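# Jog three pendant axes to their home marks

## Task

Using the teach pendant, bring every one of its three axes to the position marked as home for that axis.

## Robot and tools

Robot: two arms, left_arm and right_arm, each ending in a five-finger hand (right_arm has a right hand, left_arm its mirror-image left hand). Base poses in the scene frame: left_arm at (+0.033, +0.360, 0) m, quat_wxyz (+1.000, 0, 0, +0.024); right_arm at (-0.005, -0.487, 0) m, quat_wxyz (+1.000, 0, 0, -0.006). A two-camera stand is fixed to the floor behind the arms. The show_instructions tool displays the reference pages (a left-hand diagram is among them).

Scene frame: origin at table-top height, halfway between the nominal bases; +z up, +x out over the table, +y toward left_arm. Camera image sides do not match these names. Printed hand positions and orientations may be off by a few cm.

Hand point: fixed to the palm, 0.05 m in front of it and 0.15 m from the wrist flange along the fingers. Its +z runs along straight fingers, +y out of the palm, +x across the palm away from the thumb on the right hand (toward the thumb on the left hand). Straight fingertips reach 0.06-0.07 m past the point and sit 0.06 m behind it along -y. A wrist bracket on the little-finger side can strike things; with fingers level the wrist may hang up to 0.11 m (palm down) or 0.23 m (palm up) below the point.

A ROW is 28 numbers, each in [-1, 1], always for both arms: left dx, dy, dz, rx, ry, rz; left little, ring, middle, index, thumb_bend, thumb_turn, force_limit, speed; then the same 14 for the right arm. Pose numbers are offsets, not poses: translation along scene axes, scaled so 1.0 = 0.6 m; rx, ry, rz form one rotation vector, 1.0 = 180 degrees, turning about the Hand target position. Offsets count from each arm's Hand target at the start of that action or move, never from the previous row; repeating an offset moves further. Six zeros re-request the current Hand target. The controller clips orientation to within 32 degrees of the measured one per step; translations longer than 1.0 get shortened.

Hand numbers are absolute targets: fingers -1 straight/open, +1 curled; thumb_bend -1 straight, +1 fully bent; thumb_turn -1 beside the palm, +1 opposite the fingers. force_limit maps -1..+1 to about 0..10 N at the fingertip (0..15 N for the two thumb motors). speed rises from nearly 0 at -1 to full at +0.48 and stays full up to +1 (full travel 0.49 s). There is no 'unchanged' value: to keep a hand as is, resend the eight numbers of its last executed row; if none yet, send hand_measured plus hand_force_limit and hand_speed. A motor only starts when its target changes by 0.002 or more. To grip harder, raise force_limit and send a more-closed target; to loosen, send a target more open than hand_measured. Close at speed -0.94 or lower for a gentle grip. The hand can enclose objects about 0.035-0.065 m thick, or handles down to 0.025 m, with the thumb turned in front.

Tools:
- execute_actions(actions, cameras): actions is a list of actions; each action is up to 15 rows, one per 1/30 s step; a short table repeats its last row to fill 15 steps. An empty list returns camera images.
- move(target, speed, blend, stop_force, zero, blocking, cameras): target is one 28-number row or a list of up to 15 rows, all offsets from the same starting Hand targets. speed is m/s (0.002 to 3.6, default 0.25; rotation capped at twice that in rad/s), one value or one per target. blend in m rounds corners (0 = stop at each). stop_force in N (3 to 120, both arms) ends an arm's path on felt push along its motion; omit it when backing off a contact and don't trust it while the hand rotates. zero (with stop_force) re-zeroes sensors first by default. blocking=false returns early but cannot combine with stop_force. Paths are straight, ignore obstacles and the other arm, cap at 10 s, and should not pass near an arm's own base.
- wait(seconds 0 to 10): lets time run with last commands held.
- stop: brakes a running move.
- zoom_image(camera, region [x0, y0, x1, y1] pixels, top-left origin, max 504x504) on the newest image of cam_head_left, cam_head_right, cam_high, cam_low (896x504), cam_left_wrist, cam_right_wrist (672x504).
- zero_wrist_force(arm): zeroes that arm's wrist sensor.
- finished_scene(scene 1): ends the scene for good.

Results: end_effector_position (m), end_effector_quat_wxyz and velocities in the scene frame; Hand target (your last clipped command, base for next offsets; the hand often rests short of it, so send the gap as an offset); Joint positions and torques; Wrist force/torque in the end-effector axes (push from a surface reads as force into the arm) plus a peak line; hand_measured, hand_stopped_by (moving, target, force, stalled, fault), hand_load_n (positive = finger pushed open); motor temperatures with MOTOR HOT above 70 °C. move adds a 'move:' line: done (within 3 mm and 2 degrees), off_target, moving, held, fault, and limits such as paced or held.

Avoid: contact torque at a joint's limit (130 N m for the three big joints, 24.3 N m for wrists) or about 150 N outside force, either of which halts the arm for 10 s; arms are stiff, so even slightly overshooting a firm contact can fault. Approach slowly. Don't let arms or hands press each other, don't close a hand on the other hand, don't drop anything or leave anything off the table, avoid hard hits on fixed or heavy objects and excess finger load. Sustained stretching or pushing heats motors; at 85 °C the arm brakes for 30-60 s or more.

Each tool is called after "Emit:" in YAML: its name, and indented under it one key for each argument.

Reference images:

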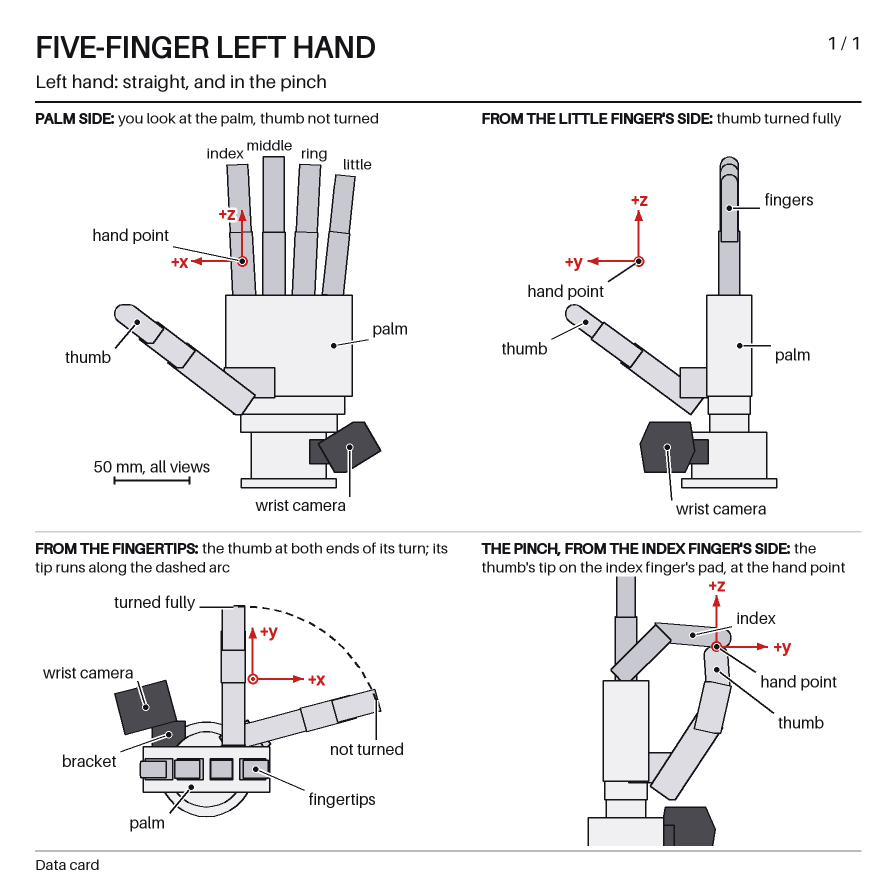

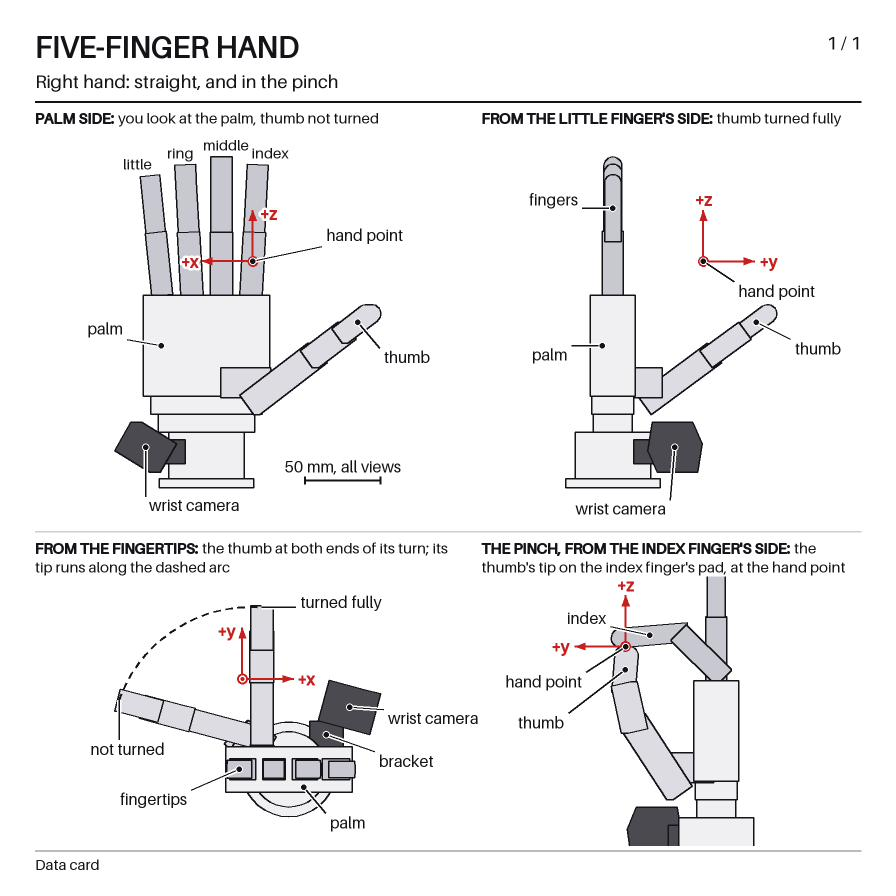

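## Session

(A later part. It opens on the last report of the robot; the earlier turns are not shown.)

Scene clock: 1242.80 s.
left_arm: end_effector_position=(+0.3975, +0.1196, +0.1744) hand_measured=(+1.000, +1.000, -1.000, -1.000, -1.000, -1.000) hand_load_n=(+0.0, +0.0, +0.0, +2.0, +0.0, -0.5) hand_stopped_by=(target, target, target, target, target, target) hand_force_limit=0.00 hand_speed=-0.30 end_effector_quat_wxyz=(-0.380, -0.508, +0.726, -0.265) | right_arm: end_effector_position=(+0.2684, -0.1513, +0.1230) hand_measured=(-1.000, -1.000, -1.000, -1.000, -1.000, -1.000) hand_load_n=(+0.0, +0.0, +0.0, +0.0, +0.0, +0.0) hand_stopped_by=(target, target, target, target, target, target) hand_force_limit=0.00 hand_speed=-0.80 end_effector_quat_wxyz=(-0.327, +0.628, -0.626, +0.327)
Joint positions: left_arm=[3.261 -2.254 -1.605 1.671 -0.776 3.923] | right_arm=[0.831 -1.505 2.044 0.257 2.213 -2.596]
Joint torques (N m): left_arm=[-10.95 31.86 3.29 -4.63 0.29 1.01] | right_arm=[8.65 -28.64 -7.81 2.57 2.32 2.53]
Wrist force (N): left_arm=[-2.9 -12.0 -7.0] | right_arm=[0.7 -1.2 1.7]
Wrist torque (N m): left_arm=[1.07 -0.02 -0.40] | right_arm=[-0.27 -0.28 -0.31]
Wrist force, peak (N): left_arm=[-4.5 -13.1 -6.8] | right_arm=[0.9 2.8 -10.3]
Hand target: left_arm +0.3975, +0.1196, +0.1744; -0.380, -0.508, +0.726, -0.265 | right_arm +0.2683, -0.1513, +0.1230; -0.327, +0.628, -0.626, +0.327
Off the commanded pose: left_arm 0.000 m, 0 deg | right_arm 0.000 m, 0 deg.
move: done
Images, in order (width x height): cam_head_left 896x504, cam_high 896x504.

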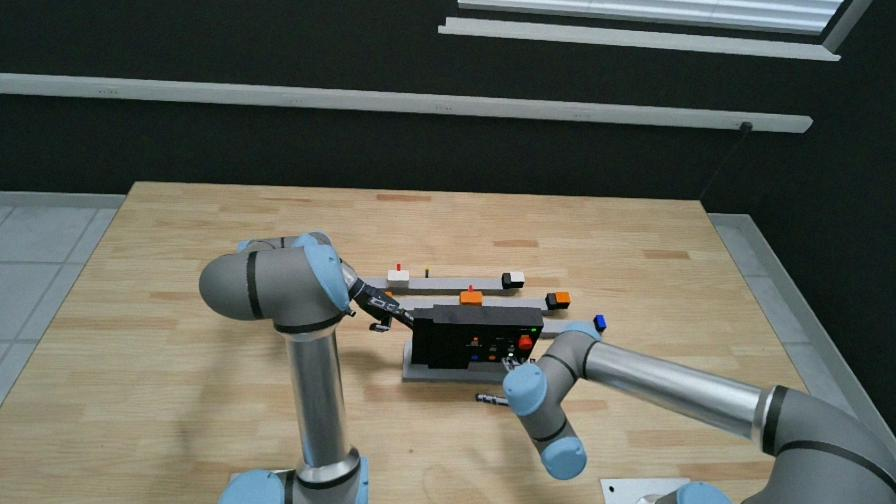

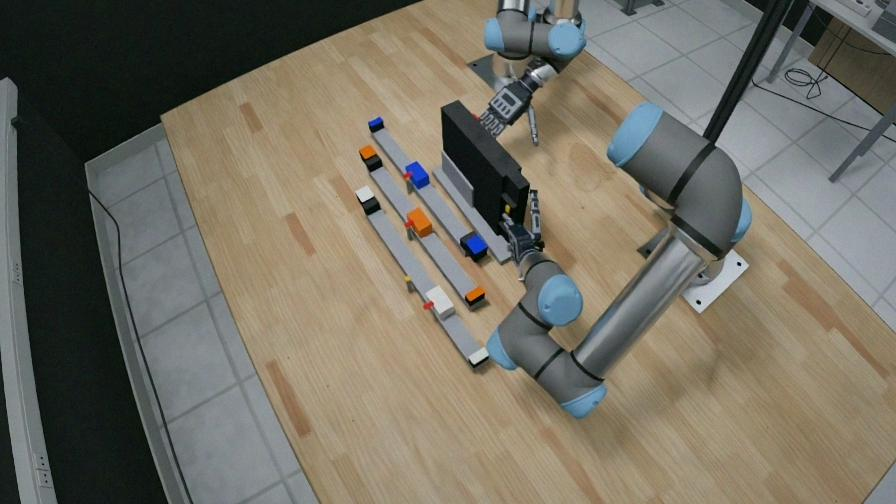

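Emit:
move:
  target: [0,0,0,0,0,0,1,1,-1,-1,-1,-1,0,-0.3,0.05,0,0,0,0,0,-1,-1,-1,-1,-1,-1,0,-0.8]
  cameras: []
  speed: 0.012
  stop_force: 4

Emit:
move:
  target: [0,0,0,0,0,0,1,1,-1,-1,-1,-1,0,-0.3,0.0008,0,0,0,0,0,-1,-1,-1,-1,-1,-1,0,-0.8]
  cameras: ["cam_high","cam_head_left"]
  speed: 0.02

Emit:
zoom_image:
  camera: "cam_head_left"
  region: [380, 250, 500, 320]

Emit:
wait:
  seconds: 8.0
  cameras: ["cam_high","cam_head_left"]

Emit:
move:
  target: [0,0,0,0,0,0,1,1,-1,-1,-1,-1,0,-0.3,-0.0308,0,0,0,0,0,-1,-1,-1,-1,-1,-1,0,-0.8]
  cameras: ["cam_high","cam_head_left","cam_low"]
  speed: 0.1

Emit:
zoom_image:
  camera: "cam_high"
  region: [395, 260, 465, 313]

Emit:
zoom_image:
  camera: "cam_head_left"
  region: [380, 250, 500, 320]

Emit:
zoom_image:
  camera: "cam_low"
  region: [520, 285, 590, 340]

Scene clock: 1258.93 s.
left_arm: end_effector_position=(+0.3975, +0.1196, +0.1744) hand_measured=(+1.000, +1.000, -1.000, -1.000, -1.000, -1.000) hand_load_n=(+0.0, +0.0, +0.0, +2.0, +0.0, +0.0) hand_stopped_by=(target, target, target, target, target, target) hand_force_limit=0.00 hand_speed=-0.30 end_effector_quat_wxyz=(-0.380, -0.508, +0.726, -0.265) | right_arm: end_effector_position=(+0.2859, -0.1513, +0.1230) hand_measured=(-1.000, -1.000, -1.000, -1.000, -1.000, -1.000) hand_load_n=(+0.0, +0.0, -1.5, +0.0, +0.0, +0.0) hand_stopped_by=(target, target, target, target, target, target) hand_force_limit=0.00 hand_speed=-0.80 end_effector_quat_wxyz=(-0.327, +0.628, -0.626, +0.327)
Joint positions: left_arm=[3.261 -2.254 -1.605 1.671 -0.776 3.923] | right_arm=[0.789 -1.496 2.029 0.241 2.183 -2.633]
Joint torques (N m): left_arm=[-9.88 31.63 2.67 -4.46 0.56 1.25] | right_arm=[8 -28.76 -8.46 2.16 2.58 2.58]
Wrist force (N): left_arm=[-3.8 -12.2 -6.4] | right_arm=[1.1 0.4 -1.8]
Wrist torque (N m): left_arm=[1.06 -0.06 -0.42] | right_arm=[-0.04 -0.14 -0.24]
Wrist force, peak (N): left_arm=[-3.6 -12.5 -7.1] | right_arm=[0.8 -0.5 -3.0]
Hand target: left_arm +0.3975, +0.1196, +0.1744; -0.380, -0.508, +0.726, -0.265 | right_arm +0.2859, -0.1513, +0.1230; -0.327, +0.628, -0.626, +0.327 (not the last commanded pose)
Off the commanded pose: left_arm 0.000 m, 0 deg | right_arm 0.012 m, 0 deg.
move: contact (right_arm)
No camera images: "cameras" was empty.

Scene clock: 1259.63 s.
left_arm: end_effector_position=(+0.3975, +0.1196, +0.1744) hand_measured=(+1.000, +1.000, -1.000, -1.000, -1.000, -1.000) hand_load_n=(+0.0, +0.0, +0.0, +2.5, +0.0, +0.0) hand_stopped_by=(target, target, target, target, target, target) hand_force_limit=0.00 hand_speed=-0.30 end_effector_quat_wxyz=(-0.380, -0.508, +0.726, -0.265) | right_arm: end_effector_position=(+0.2864, -0.1513, +0.1230) hand_measured=(-1.000, -1.000, -1.000, -1.000, -1.000, -1.000) hand_load_n=(+0.0, -0.5, -1.5, -0.5, +0.0, +0.0) hand_stopped_by=(target, target, target, target, target, target) hand_force_limit=0.00 hand_speed=-0.80 end_effector_quat_wxyz=(-0.327, +0.628, -0.626, +0.327)
Joint positions: left_arm=[3.261 -2.254 -1.605 1.671 -0.776 3.923] | right_arm=[0.788 -1.496 2.029 0.241 2.182 -2.634]
Joint torques (N m): left_arm=[-10.08 32.01 4.68 -4.51 0.29 1.01] | right_arm=[-9.18 -9.02 -24.41 -1.72 -0.88 -2.35]
Wrist force (N): left_arm=[-4.1 -12.1 -6.4] | right_arm=[1.0 0.8 -2.5]
Wrist torque (N m): left_arm=[1.08 -0.05 -0.44] | right_arm=[-0.01 -0.19 -0.17]
Wrist force, peak (N): left_arm=[-3.6 -12.4 -7.0] | right_arm=[1.0 0.8 -2.5]
Hand target: left_arm +0.3975, +0.1196, +0.1744; -0.380, -0.508, +0.726, -0.265 | right_arm +0.2864, -0.1513, +0.1230; -0.327, +0.628, -0.626, +0.327
Off the commanded pose: left_arm 0.000 m, 0 deg | right_arm 0.000 m, 0 deg.
move: done
Images, in order (width x height): cam_head_left 896x504, cam_high 896x504.

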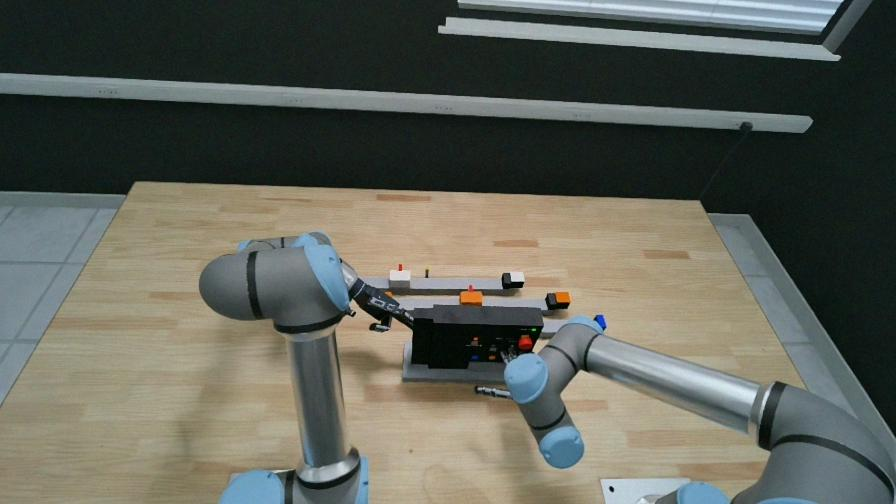

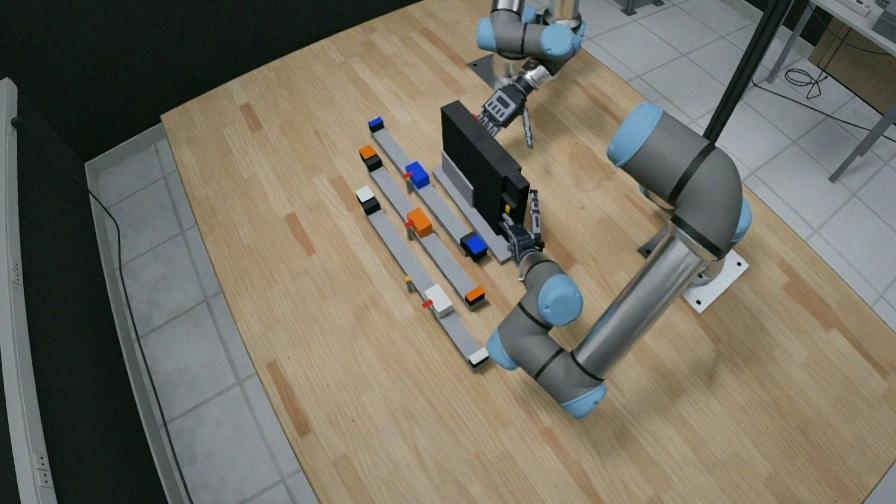

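Scaled by 4.200 from the camera's 896x504 image, which has a finer 1280x720 frame.

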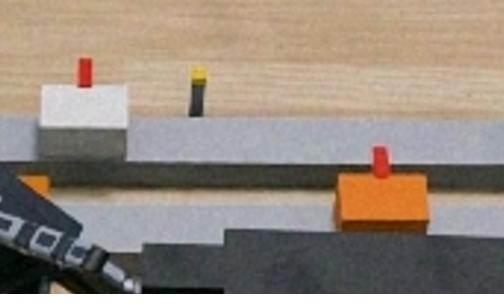

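Scene clock: 1267.63 s.
left_arm: end_effector_position=(+0.3975, +0.1196, +0.1744) hand_measured=(+1.000, +1.000, -1.000, -1.000, -1.000, -1.000) hand_load_n=(+0.0, +0.0, +0.0, +2.5, +0.0, +0.0) hand_stopped_by=(target, target, target, target, target, target) hand_force_limit=0.00 hand_speed=-0.30 end_effector_quat_wxyz=(-0.380, -0.508, +0.726, -0.265) | right_arm: end_effector_position=(+0.2864, -0.1513, +0.1230) hand_measured=(-1.000, -1.000, -1.000, -1.000, -1.000, -1.000) hand_load_n=(+0.0, +0.0, -1.5, +0.0, -0.5, -0.5) hand_stopped_by=(target, target, target, target, target, target) hand_force_limit=0.00 hand_speed=-0.80 end_effector_quat_wxyz=(-0.327, +0.628, -0.626, +0.327)
Joint positions: left_arm=[3.261 -2.254 -1.605 1.671 -0.776 3.923] | right_arm=[0.788 -1.496 2.029 0.241 2.182 -2.634]
Joint torques (N m): left_arm=[-9.56 31.61 4.84 -4.22 0.17 1.05] | right_arm=[-10.01 -9.47 -23.4 -1.68 -0.79 -2.3]
Wrist force (N): left_arm=[-4.1 -11.9 -6.2] | right_arm=[0.9 0.6 -2.5]
Wrist torque (N m): left_arm=[1.09 -0.04 -0.44] | right_arm=[-0.02 -0.17 -0.18]
Wrist force, peak (N): left_arm=[-3.7 -12.4 -7.2] | right_arm=[0.8 -0.4 -3.0]
Hand target: left_arm +0.3975, +0.1196, +0.1744; -0.380, -0.508, +0.726, -0.265 | right_arm +0.2864, -0.1513, +0.1230; -0.327, +0.628, -0.626, +0.327
Off the commanded pose: left_arm 0.000 m, 0 deg | right_arm 0.000 m, 0 deg.
wait: 8.00 s; at rest by 0.17 s
Images, in order (width x height): cam_head_left 896x504, cam_high 896x504.

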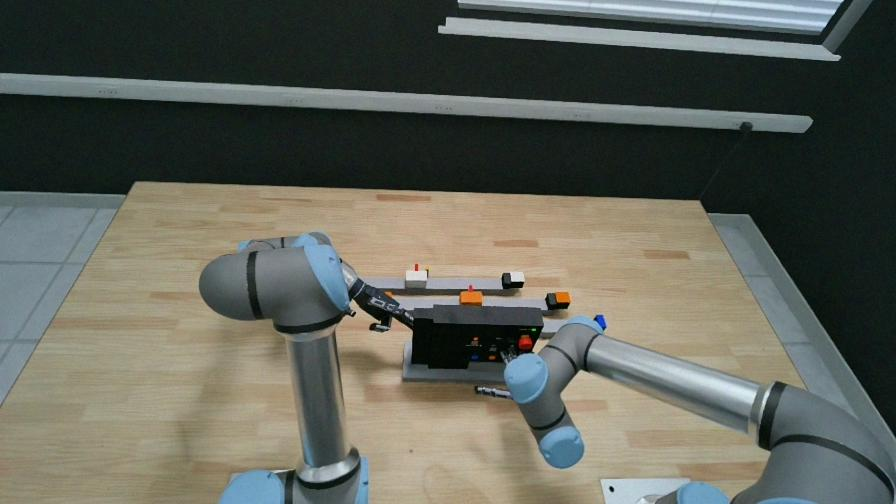

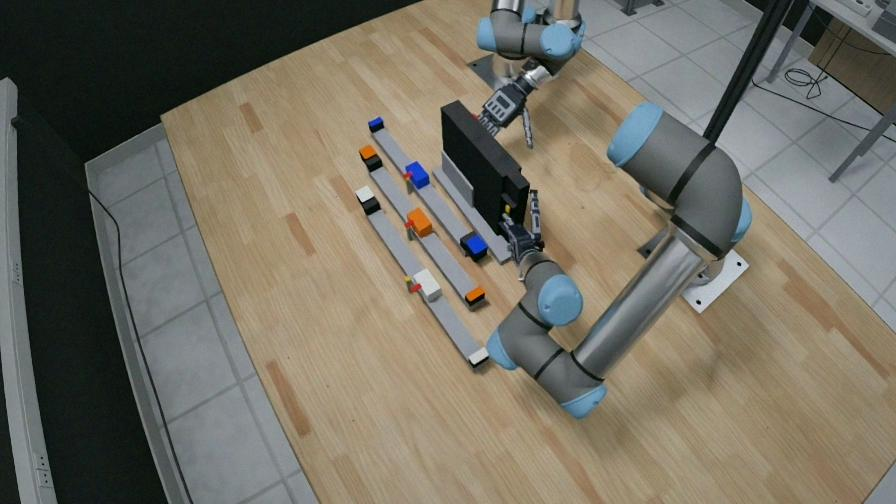

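Scene clock: 1268.53 s.
left_arm: end_effector_position=(+0.3975, +0.1196, +0.1744) hand_measured=(+1.000, +1.000, -1.000, -1.000, -1.000, -1.000) hand_load_n=(+0.0, +0.0, +0.0, +2.0, +0.0, -0.5) hand_stopped_by=(target, target, target, target, target, target) hand_force_limit=0.00 hand_speed=-0.30 end_effector_quat_wxyz=(-0.380, -0.508, +0.726, -0.265) | right_arm: end_effector_position=(+0.2680, -0.1513, +0.1230) hand_measured=(-1.000, -1.000, -1.000, -1.000, -1.000, -1.000) hand_load_n=(+0.0, -0.5, +0.0, +0.0, +0.0, +0.0) hand_stopped_by=(target, target, target, target, target, target) hand_force_limit=0.00 hand_speed=-0.80 end_effector_quat_wxyz=(-0.327, +0.628, -0.626, +0.327)
Joint positions: left_arm=[3.261 -2.254 -1.605 1.671 -0.776 3.923] | right_arm=[0.832 -1.505 2.044 0.258 2.213 -2.595]
Joint torques (N m): left_arm=[-8.78 32.07 4.94 -4.22 0.18 0.92] | right_arm=[8.89 -28.85 -8.15 2.51 2.42 2.48]
Wrist force (N): left_arm=[-3.7 -12.2 -6.8] | right_arm=[0.8 -1.2 1.6]
Wrist torque (N m): left_arm=[1.08 -0.05 -0.43] | right_arm=[-0.25 -0.29 -0.30]
Wrist force, peak (N): left_arm=[-3.6 -12.4 -7.0] | right_arm=[0.5 -0.4 -2.9]
Hand target: left_arm +0.3975, +0.1196, +0.1744; -0.380, -0.508, +0.726, -0.265 | right_arm +0.2679, -0.1513, +0.1230; -0.327, +0.628, -0.626, +0.327
Off the commanded pose: left_arm 0.000 m, 0 deg | right_arm 0.000 m, 0 deg.
move: done
Images, in order (width x height): cam_head_left 896x504, cam_high 896x504, cam_low 896x504.

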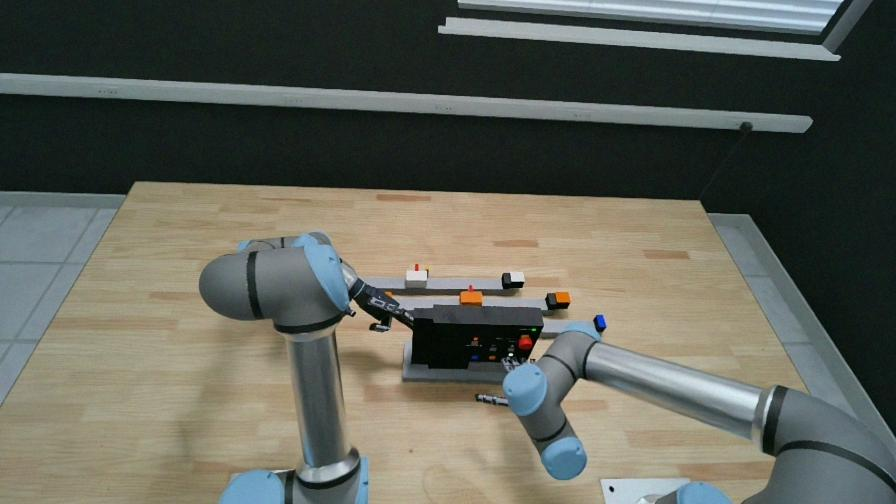

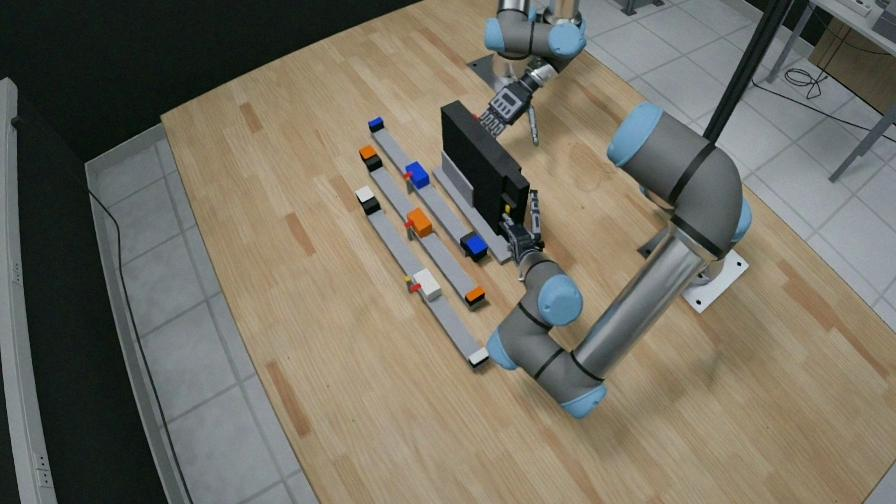

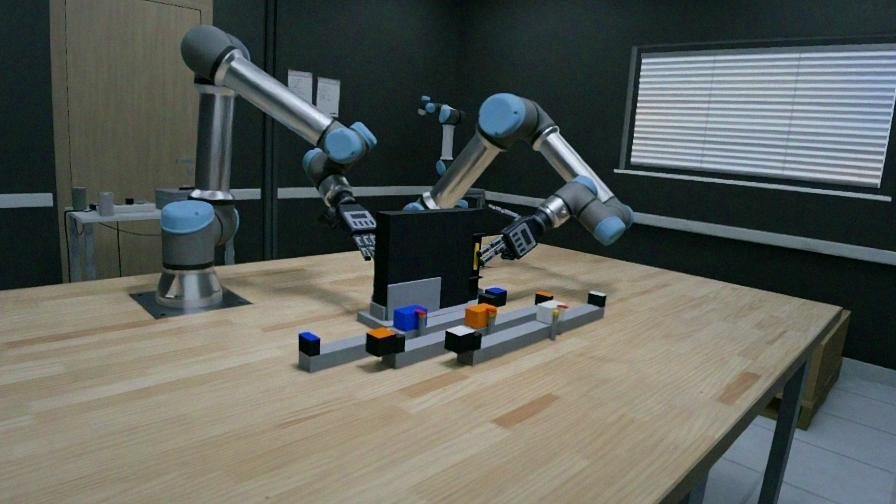

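Scaled by 7.200 from the camera's 896x504 image, which has a finer 1280x720 frame.

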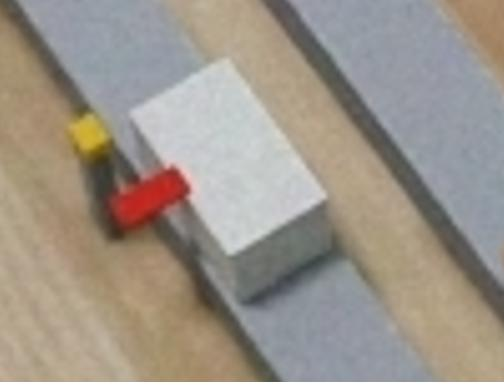

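Scaled by 4.200 from the camera's 896x504 image, which has a finer 1280x720 frame.

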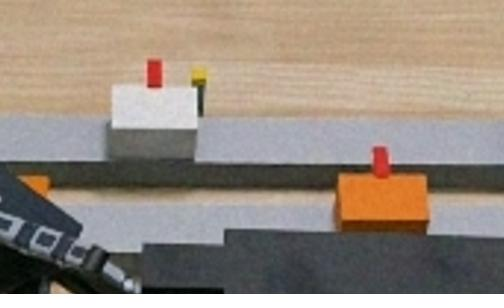

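Scaled by 7.200 from the camera's 896x504 image, which has a finer 1280x720 frame.

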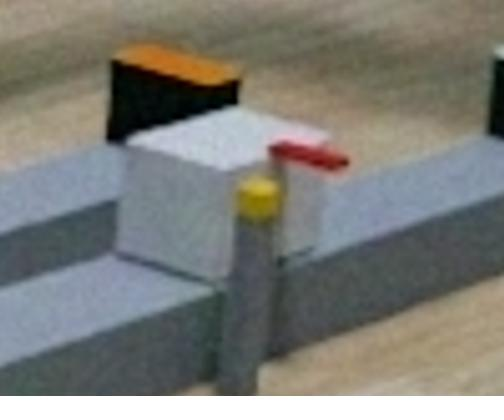

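Emit:
move:
  target: [0,0,0,0,0,0,1,1,-1,-1,-1,-1,0,-0.3,0.05,0,0,0,0,0,-1,-1,-1,-1,-1,-1,0,-0.8]
  cameras: []
  speed: 0.012
  stop_force: 4

Emit:
move:
  target: [0,0,0,0,0,0,1,1,-1,-1,-1,-1,0,-0.3,0.0008,0,0,0,0,0,-1,-1,-1,-1,-1,-1,0,-0.8]
  cameras: []
  speed: 0.02

Emit:
wait:
  seconds: 3.3
  cameras: []

Emit:
move:
  target: [0,0,0,0,0,0,1,1,-1,-1,-1,-1,0,-0.3,-0.0308,0,0,0,0,0,-1,-1,-1,-1,-1,-1,0,-0.8]
  cameras: ["cam_high","cam_head_left","cam_low","cam_head_right"]
  speed: 0.1

Emit:
zoom_image:
  camera: "cam_high"
  region: [390, 260, 440, 298]

Emit:
zoom_image:
  camera: "cam_head_left"
  region: [400, 250, 490, 310]

Emit:
zoom_image:
  camera: "cam_low"
  region: [520, 285, 590, 340]

Emit:
zoom_image:
  camera: "cam_head_right"
  region: [400, 250, 490, 310]

Scene clock: 1282.70 s.
left_arm: end_effector_position=(+0.3975, +0.1196, +0.1744) hand_measured=(+1.000, +1.000, -1.000, -1.000, -1.000, -1.000) hand_load_n=(+0.0, +0.0, +0.0, +2.5, +0.0, +0.0) hand_stopped_by=(target, target, target, target, target, target) hand_force_limit=0.00 hand_speed=-0.30 end_effector_quat_wxyz=(-0.380, -0.508, +0.726, -0.265) | right_arm: end_effector_position=(+0.2863, -0.1513, +0.1230) hand_measured=(-1.000, -1.000, -1.000, -1.000, -1.000, -1.000) hand_load_n=(+0.0, +0.0, -3.0, +0.0, +0.0, -0.5) hand_stopped_by=(target, target, target, target, target, target) hand_force_limit=0.00 hand_speed=-0.80 end_effector_quat_wxyz=(-0.327, +0.628, -0.626, +0.327)
Joint positions: left_arm=[3.261 -2.254 -1.605 1.671 -0.776 3.923] | right_arm=[0.788 -1.496 2.029 0.241 2.182 -2.633]
Joint torques (N m): left_arm=[-8.29 32.8 3.8 -4.37 0.38 0.73] | right_arm=[7.4 -29.28 -8.67 2 2.51 2.47]
Wrist force (N): left_arm=[-4.6 -12.8 -6.5] | right_arm=[1.2 0.6 -1.9]
Wrist torque (N m): left_arm=[1.09 -0.11 -0.49] | right_arm=[-0.11 -0.17 -0.21]
Wrist force, peak (N): left_arm=[-4.6 -13.0 -6.5] | right_arm=[0.9 2.0 -7.1]
Hand target: left_arm +0.3975, +0.1196, +0.1744; -0.380, -0.508, +0.726, -0.265 | right_arm +0.2863, -0.1513, +0.1230; -0.327, +0.628, -0.626, +0.327 (not the last commanded pose)
Off the commanded pose: left_arm 0.000 m, 0 deg | right_arm 0.012 m, 0 deg.
move: contact (right_arm)
No camera images: "cameras" was empty.

Scene clock: 1283.40 s.
left_arm: end_effector_position=(+0.3975, +0.1196, +0.1744) hand_measured=(+1.000, +1.000, -1.000, -1.000, -1.000, -1.000) hand_load_n=(+0.0, +0.0, +0.0, +2.5, +0.0, +0.0) hand_stopped_by=(target, target, target, target, target, target) hand_force_limit=0.00 hand_speed=-0.30 end_effector_quat_wxyz=(-0.380, -0.508, +0.726, -0.265) | right_arm: end_effector_position=(+0.2867, -0.1513, +0.1230) hand_measured=(-1.000, -1.000, -1.000, -1.000, -1.000, -1.000) hand_load_n=(+0.0, +0.0, -3.5, +0.0, +0.0, +0.0) hand_stopped_by=(target, target, target, target, target, target) hand_force_limit=0.00 hand_speed=-0.80 end_effector_quat_wxyz=(-0.327, +0.628, -0.626, +0.327)
Joint positions: left_arm=[3.261 -2.254 -1.605 1.671 -0.776 3.923] | right_arm=[0.787 -1.495 2.028 0.24 2.181 -2.634]
Joint torques (N m): left_arm=[-8.49 32.37 3.8 -4.02 0.57 0.86] | right_arm=[-11.47 -8.63 -24.93 -2.46 -0.61 -2.24]
Wrist force (N): left_arm=[-5.1 -12.6 -5.9] | right_arm=[0.9 2.6 -6.3]
Wrist torque (N m): left_arm=[1.10 -0.11 -0.49] | right_arm=[0.19 -0.08 -0.13]
Wrist force, peak (N): left_arm=[-4.5 -13.1 -6.8] | right_arm=[0.9 2.6 -6.3]
Hand target: left_arm +0.3975, +0.1196, +0.1744; -0.380, -0.508, +0.726, -0.265 | right_arm +0.2868, -0.1513, +0.1230; -0.327, +0.628, -0.626, +0.327
Off the commanded pose: left_arm 0.000 m, 0 deg | right_arm 0.000 m, 0 deg.
move: done
No camera images: "cameras" was empty.

Scene clock: 1286.70 s.
left_arm: end_effector_position=(+0.3975, +0.1196, +0.1744) hand_measured=(+1.000, +1.000, -1.000, -1.000, -1.000, -1.000) hand_load_n=(+0.0, +0.0, +0.0, +2.5, +0.0, +0.0) hand_stopped_by=(target, target, target, target, target, target) hand_force_limit=0.00 hand_speed=-0.30 end_effector_quat_wxyz=(-0.380, -0.508, +0.726, -0.265) | right_arm: end_effector_position=(+0.2868, -0.1513, +0.1230) hand_measured=(-1.000, -1.000, -1.000, -1.000, -1.000, -1.000) hand_load_n=(+0.0, +0.0, -3.5, -0.5, +0.0, +0.0) hand_stopped_by=(target, target, target, target, target, target) hand_force_limit=0.00 hand_speed=-0.80 end_effector_quat_wxyz=(-0.327, +0.628, -0.626, +0.327)
Joint positions: left_arm=[3.261 -2.254 -1.605 1.671 -0.776 3.923] | right_arm=[0.787 -1.495 2.028 0.24 2.181 -2.634]
Joint torques (N m): left_arm=[-9.52 32.18 2.67 -4.62 0.3 0.97] | right_arm=[-11.76 -8.37 -25.04 -2.44 -0.62 -2.25]
Wrist force (N): left_arm=[-4.5 -13.0 -6.7] | right_arm=[0.8 1.5 -7.8]
Wrist torque (N m): left_arm=[1.07 -0.12 -0.48] | right_arm=[0.25 -0.08 -0.13]
Wrist force, peak (N): left_arm=[-4.6 -13.0 -6.9] | right_arm=[0.8 2.6 -7.9]
Hand target: left_arm +0.3975, +0.1196, +0.1744; -0.380, -0.508, +0.726, -0.265 | right_arm +0.2868, -0.1513, +0.1230; -0.327, +0.628, -0.626, +0.327
Off the commanded pose: left_arm 0.000 m, 0 deg | right_arm 0.000 m, 0 deg.
wait: 3.30 s; at rest by 0.17 s
No camera images: "cameras" was empty.

Scene clock: 1287.60 s.
left_arm: end_effector_position=(+0.3975, +0.1196, +0.1744) hand_measured=(+1.000, +1.000, -1.000, -1.000, -1.000, -1.000) hand_load_n=(+0.0, +0.0, -0.5, +2.5, +0.0, +0.0) hand_stopped_by=(target, target, target, target, target, target) hand_force_limit=0.00 hand_speed=-0.30 end_effector_quat_wxyz=(-0.380, -0.508, +0.726, -0.265) | right_arm: end_effector_position=(+0.2684, -0.1513, +0.1230) hand_measured=(-1.000, -1.000, -1.000, -1.000, -1.000, -1.000) hand_load_n=(-0.5, +0.0, +0.0, +0.0, +0.0, +0.0) hand_stopped_by=(target, target, target, target, target, target) hand_force_limit=0.00 hand_speed=-0.80 end_effector_quat_wxyz=(-0.327, +0.628, -0.626, +0.327)
Joint positions: left_arm=[3.261 -2.254 -1.605 1.671 -0.776 3.923] | right_arm=[0.831 -1.505 2.044 0.257 2.213 -2.596]
Joint torques (N m): left_arm=[-8.85 32.5 3.97 -4.2 0.19 0.61] | right_arm=[9.52 -28.32 -7.45 2.66 2.23 2.39]
Wrist force (N): left_arm=[-3.5 -11.6 -6.2] | right_arm=[0.6 -1.3 1.8]
Wrist torque (N m): left_arm=[1.08 -0.02 -0.40] | right_arm=[-0.30 -0.26 -0.33]
Wrist force, peak (N): left_arm=[-4.6 -12.8 -6.6] | right_arm=[1.0 2.0 -8.0]
Hand target: left_arm +0.3975, +0.1196, +0.1744; -0.380, -0.508, +0.726, -0.265 | right_arm +0.2683, -0.1513, +0.1230; -0.327, +0.628, -0.626, +0.327
Off the commanded pose: left_arm 0.000 m, 0 deg | right_arm 0.000 m, 0 deg.
move: done
Images, in order (width x height): cam_head_left 896x504, cam_head_right 896x504, cam_high 896x504, cam_low 896x504.

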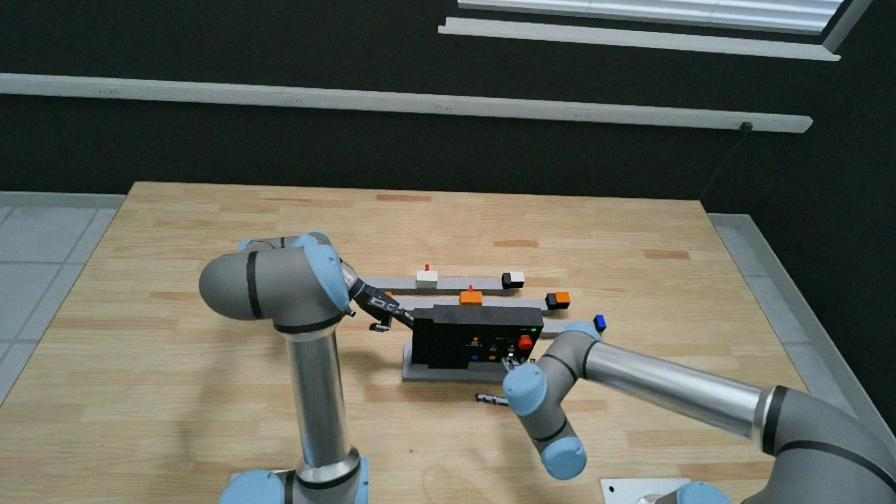

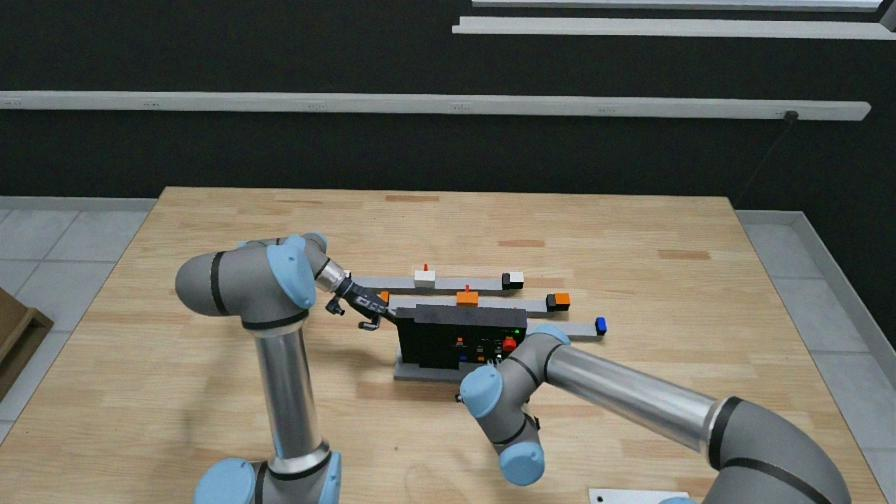

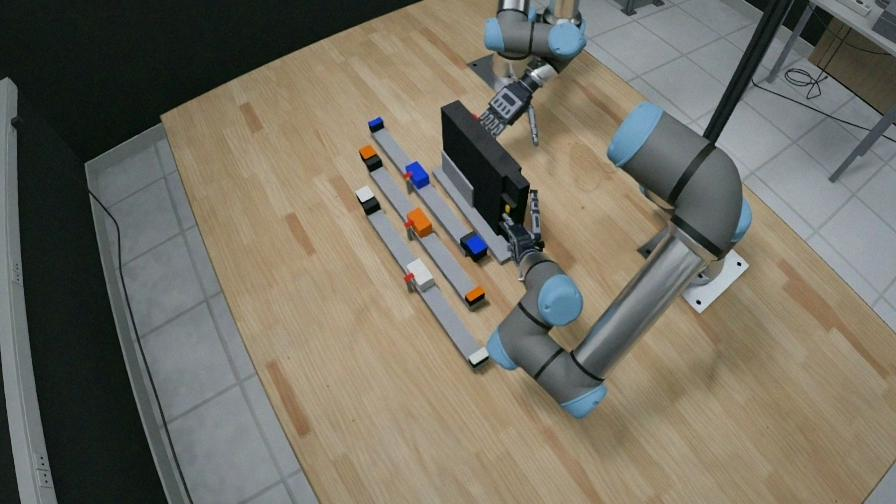

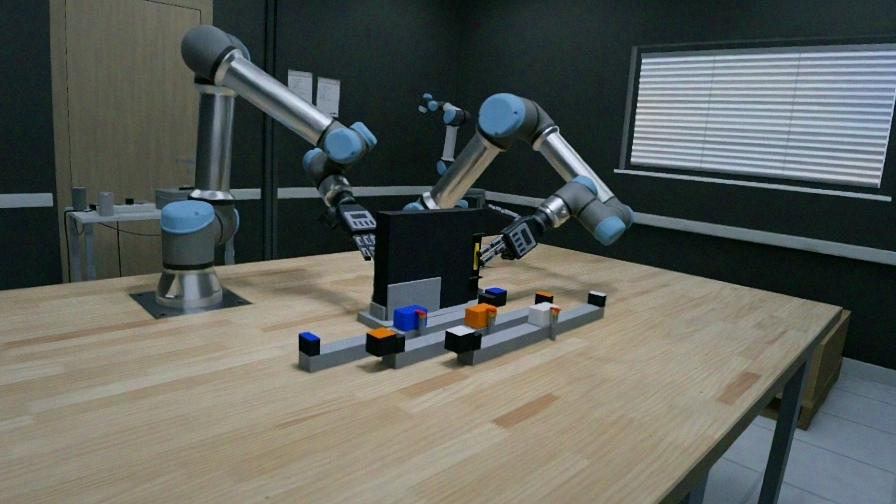

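Scaled by 10.080 from the camera's 896x504 image, which has a finer 1280x720 frame.

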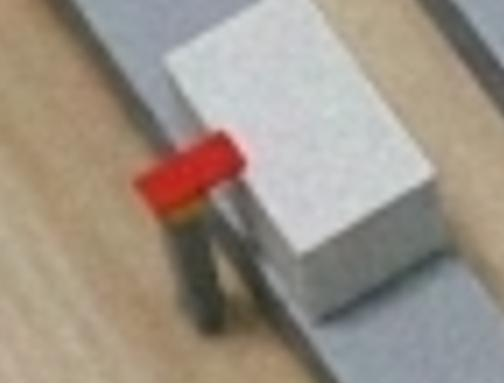

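Scaled by 5.600 from the camera's 896x504 image, which has a finer 1280x720 frame.

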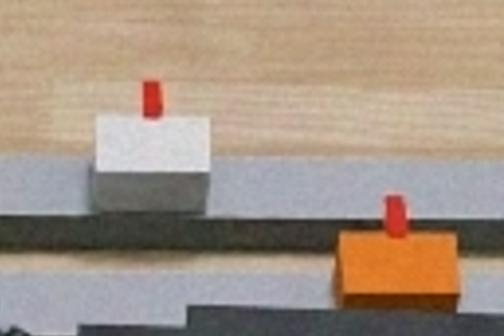

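Scaled by 7.200 from the camera's 896x504 image, which has a finer 1280x720 frame.

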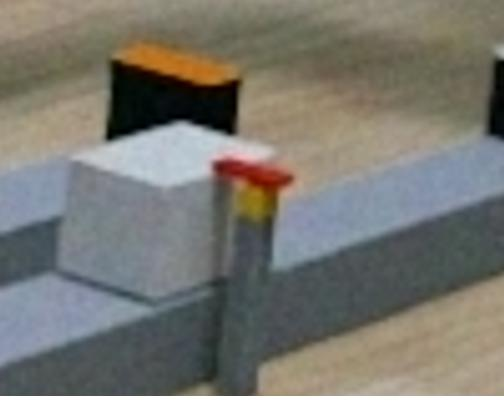

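Scaled by 5.600 from the camera's 896x504 image, which has a finer 1280x720 frame.

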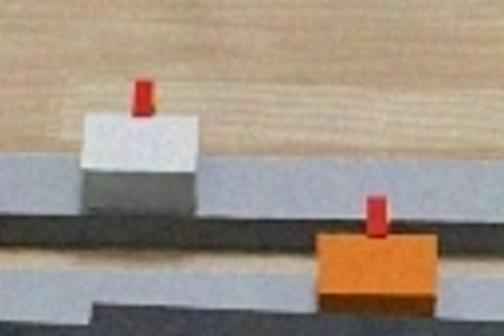

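Emit:
zoom_image:
  camera: "cam_high"
  region: [398, 160, 428, 200]

Emit:
zoom_image:
  camera: "cam_high"
  region: [398, 208, 428, 248]

Emit:
zoom_image:
  camera: "cam_high"
  region: [398, 260, 428, 300]

Emit:
zoom_image:
  camera: "cam_low"
  region: [405, 300, 435, 340]

Emit:
zoom_image:
  camera: "cam_low"
  region: [478, 300, 508, 340]

Emit:
zoom_image:
  camera: "cam_low"
  region: [540, 300, 570, 340]

Scaled by 12.600 from the camera's 896x504 image, which has a finer 1280x720 frame.

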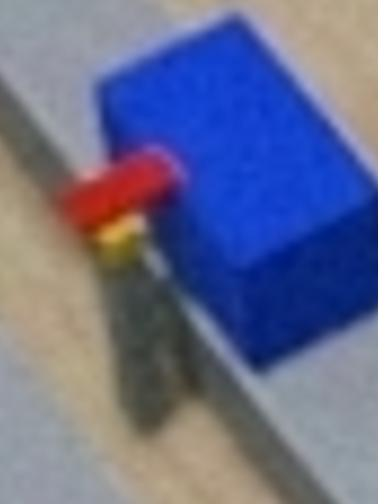

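Scaled by 12.600 from the camera's 896x504 image, which has a finer 1280x720 frame.

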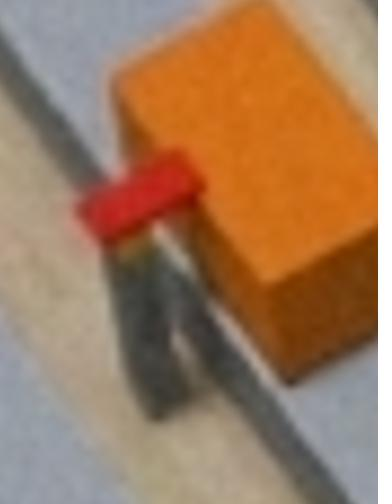

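Scaled by 12.600 from the camera's 896x504 image, which has a finer 1280x720 frame.

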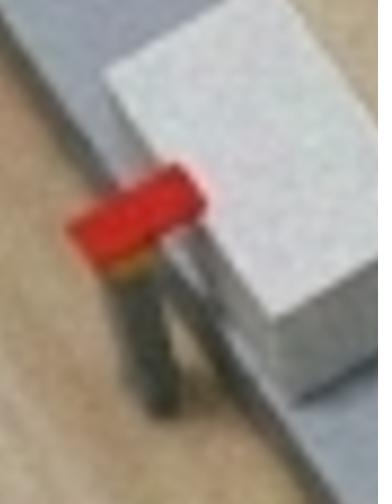

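Scaled by 12.600 from the camera's 896x504 image, which has a finer 1280x720 frame.

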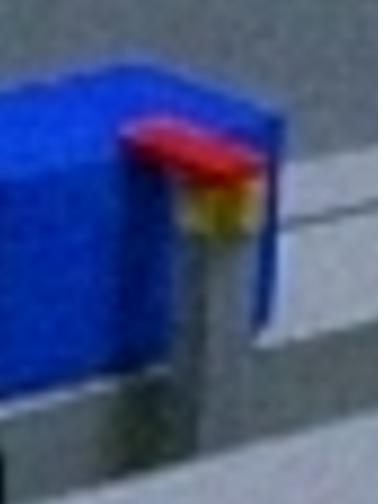

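Scaled by 12.600 from the camera's 896x504 image, which has a finer 1280x720 frame.

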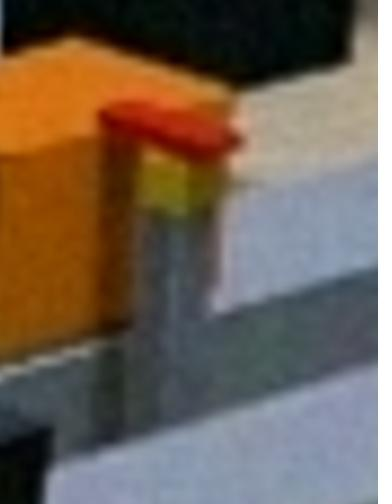

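Scaled by 12.600 from the camera's 896x504 image, which has a finer 1280x720 frame.

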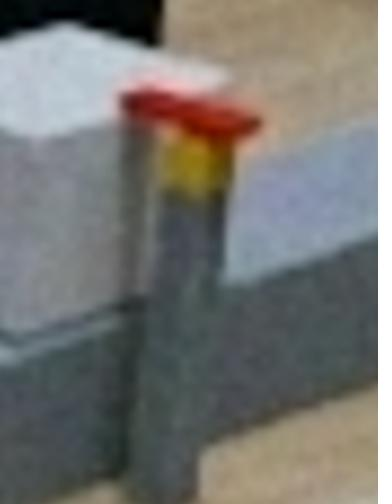

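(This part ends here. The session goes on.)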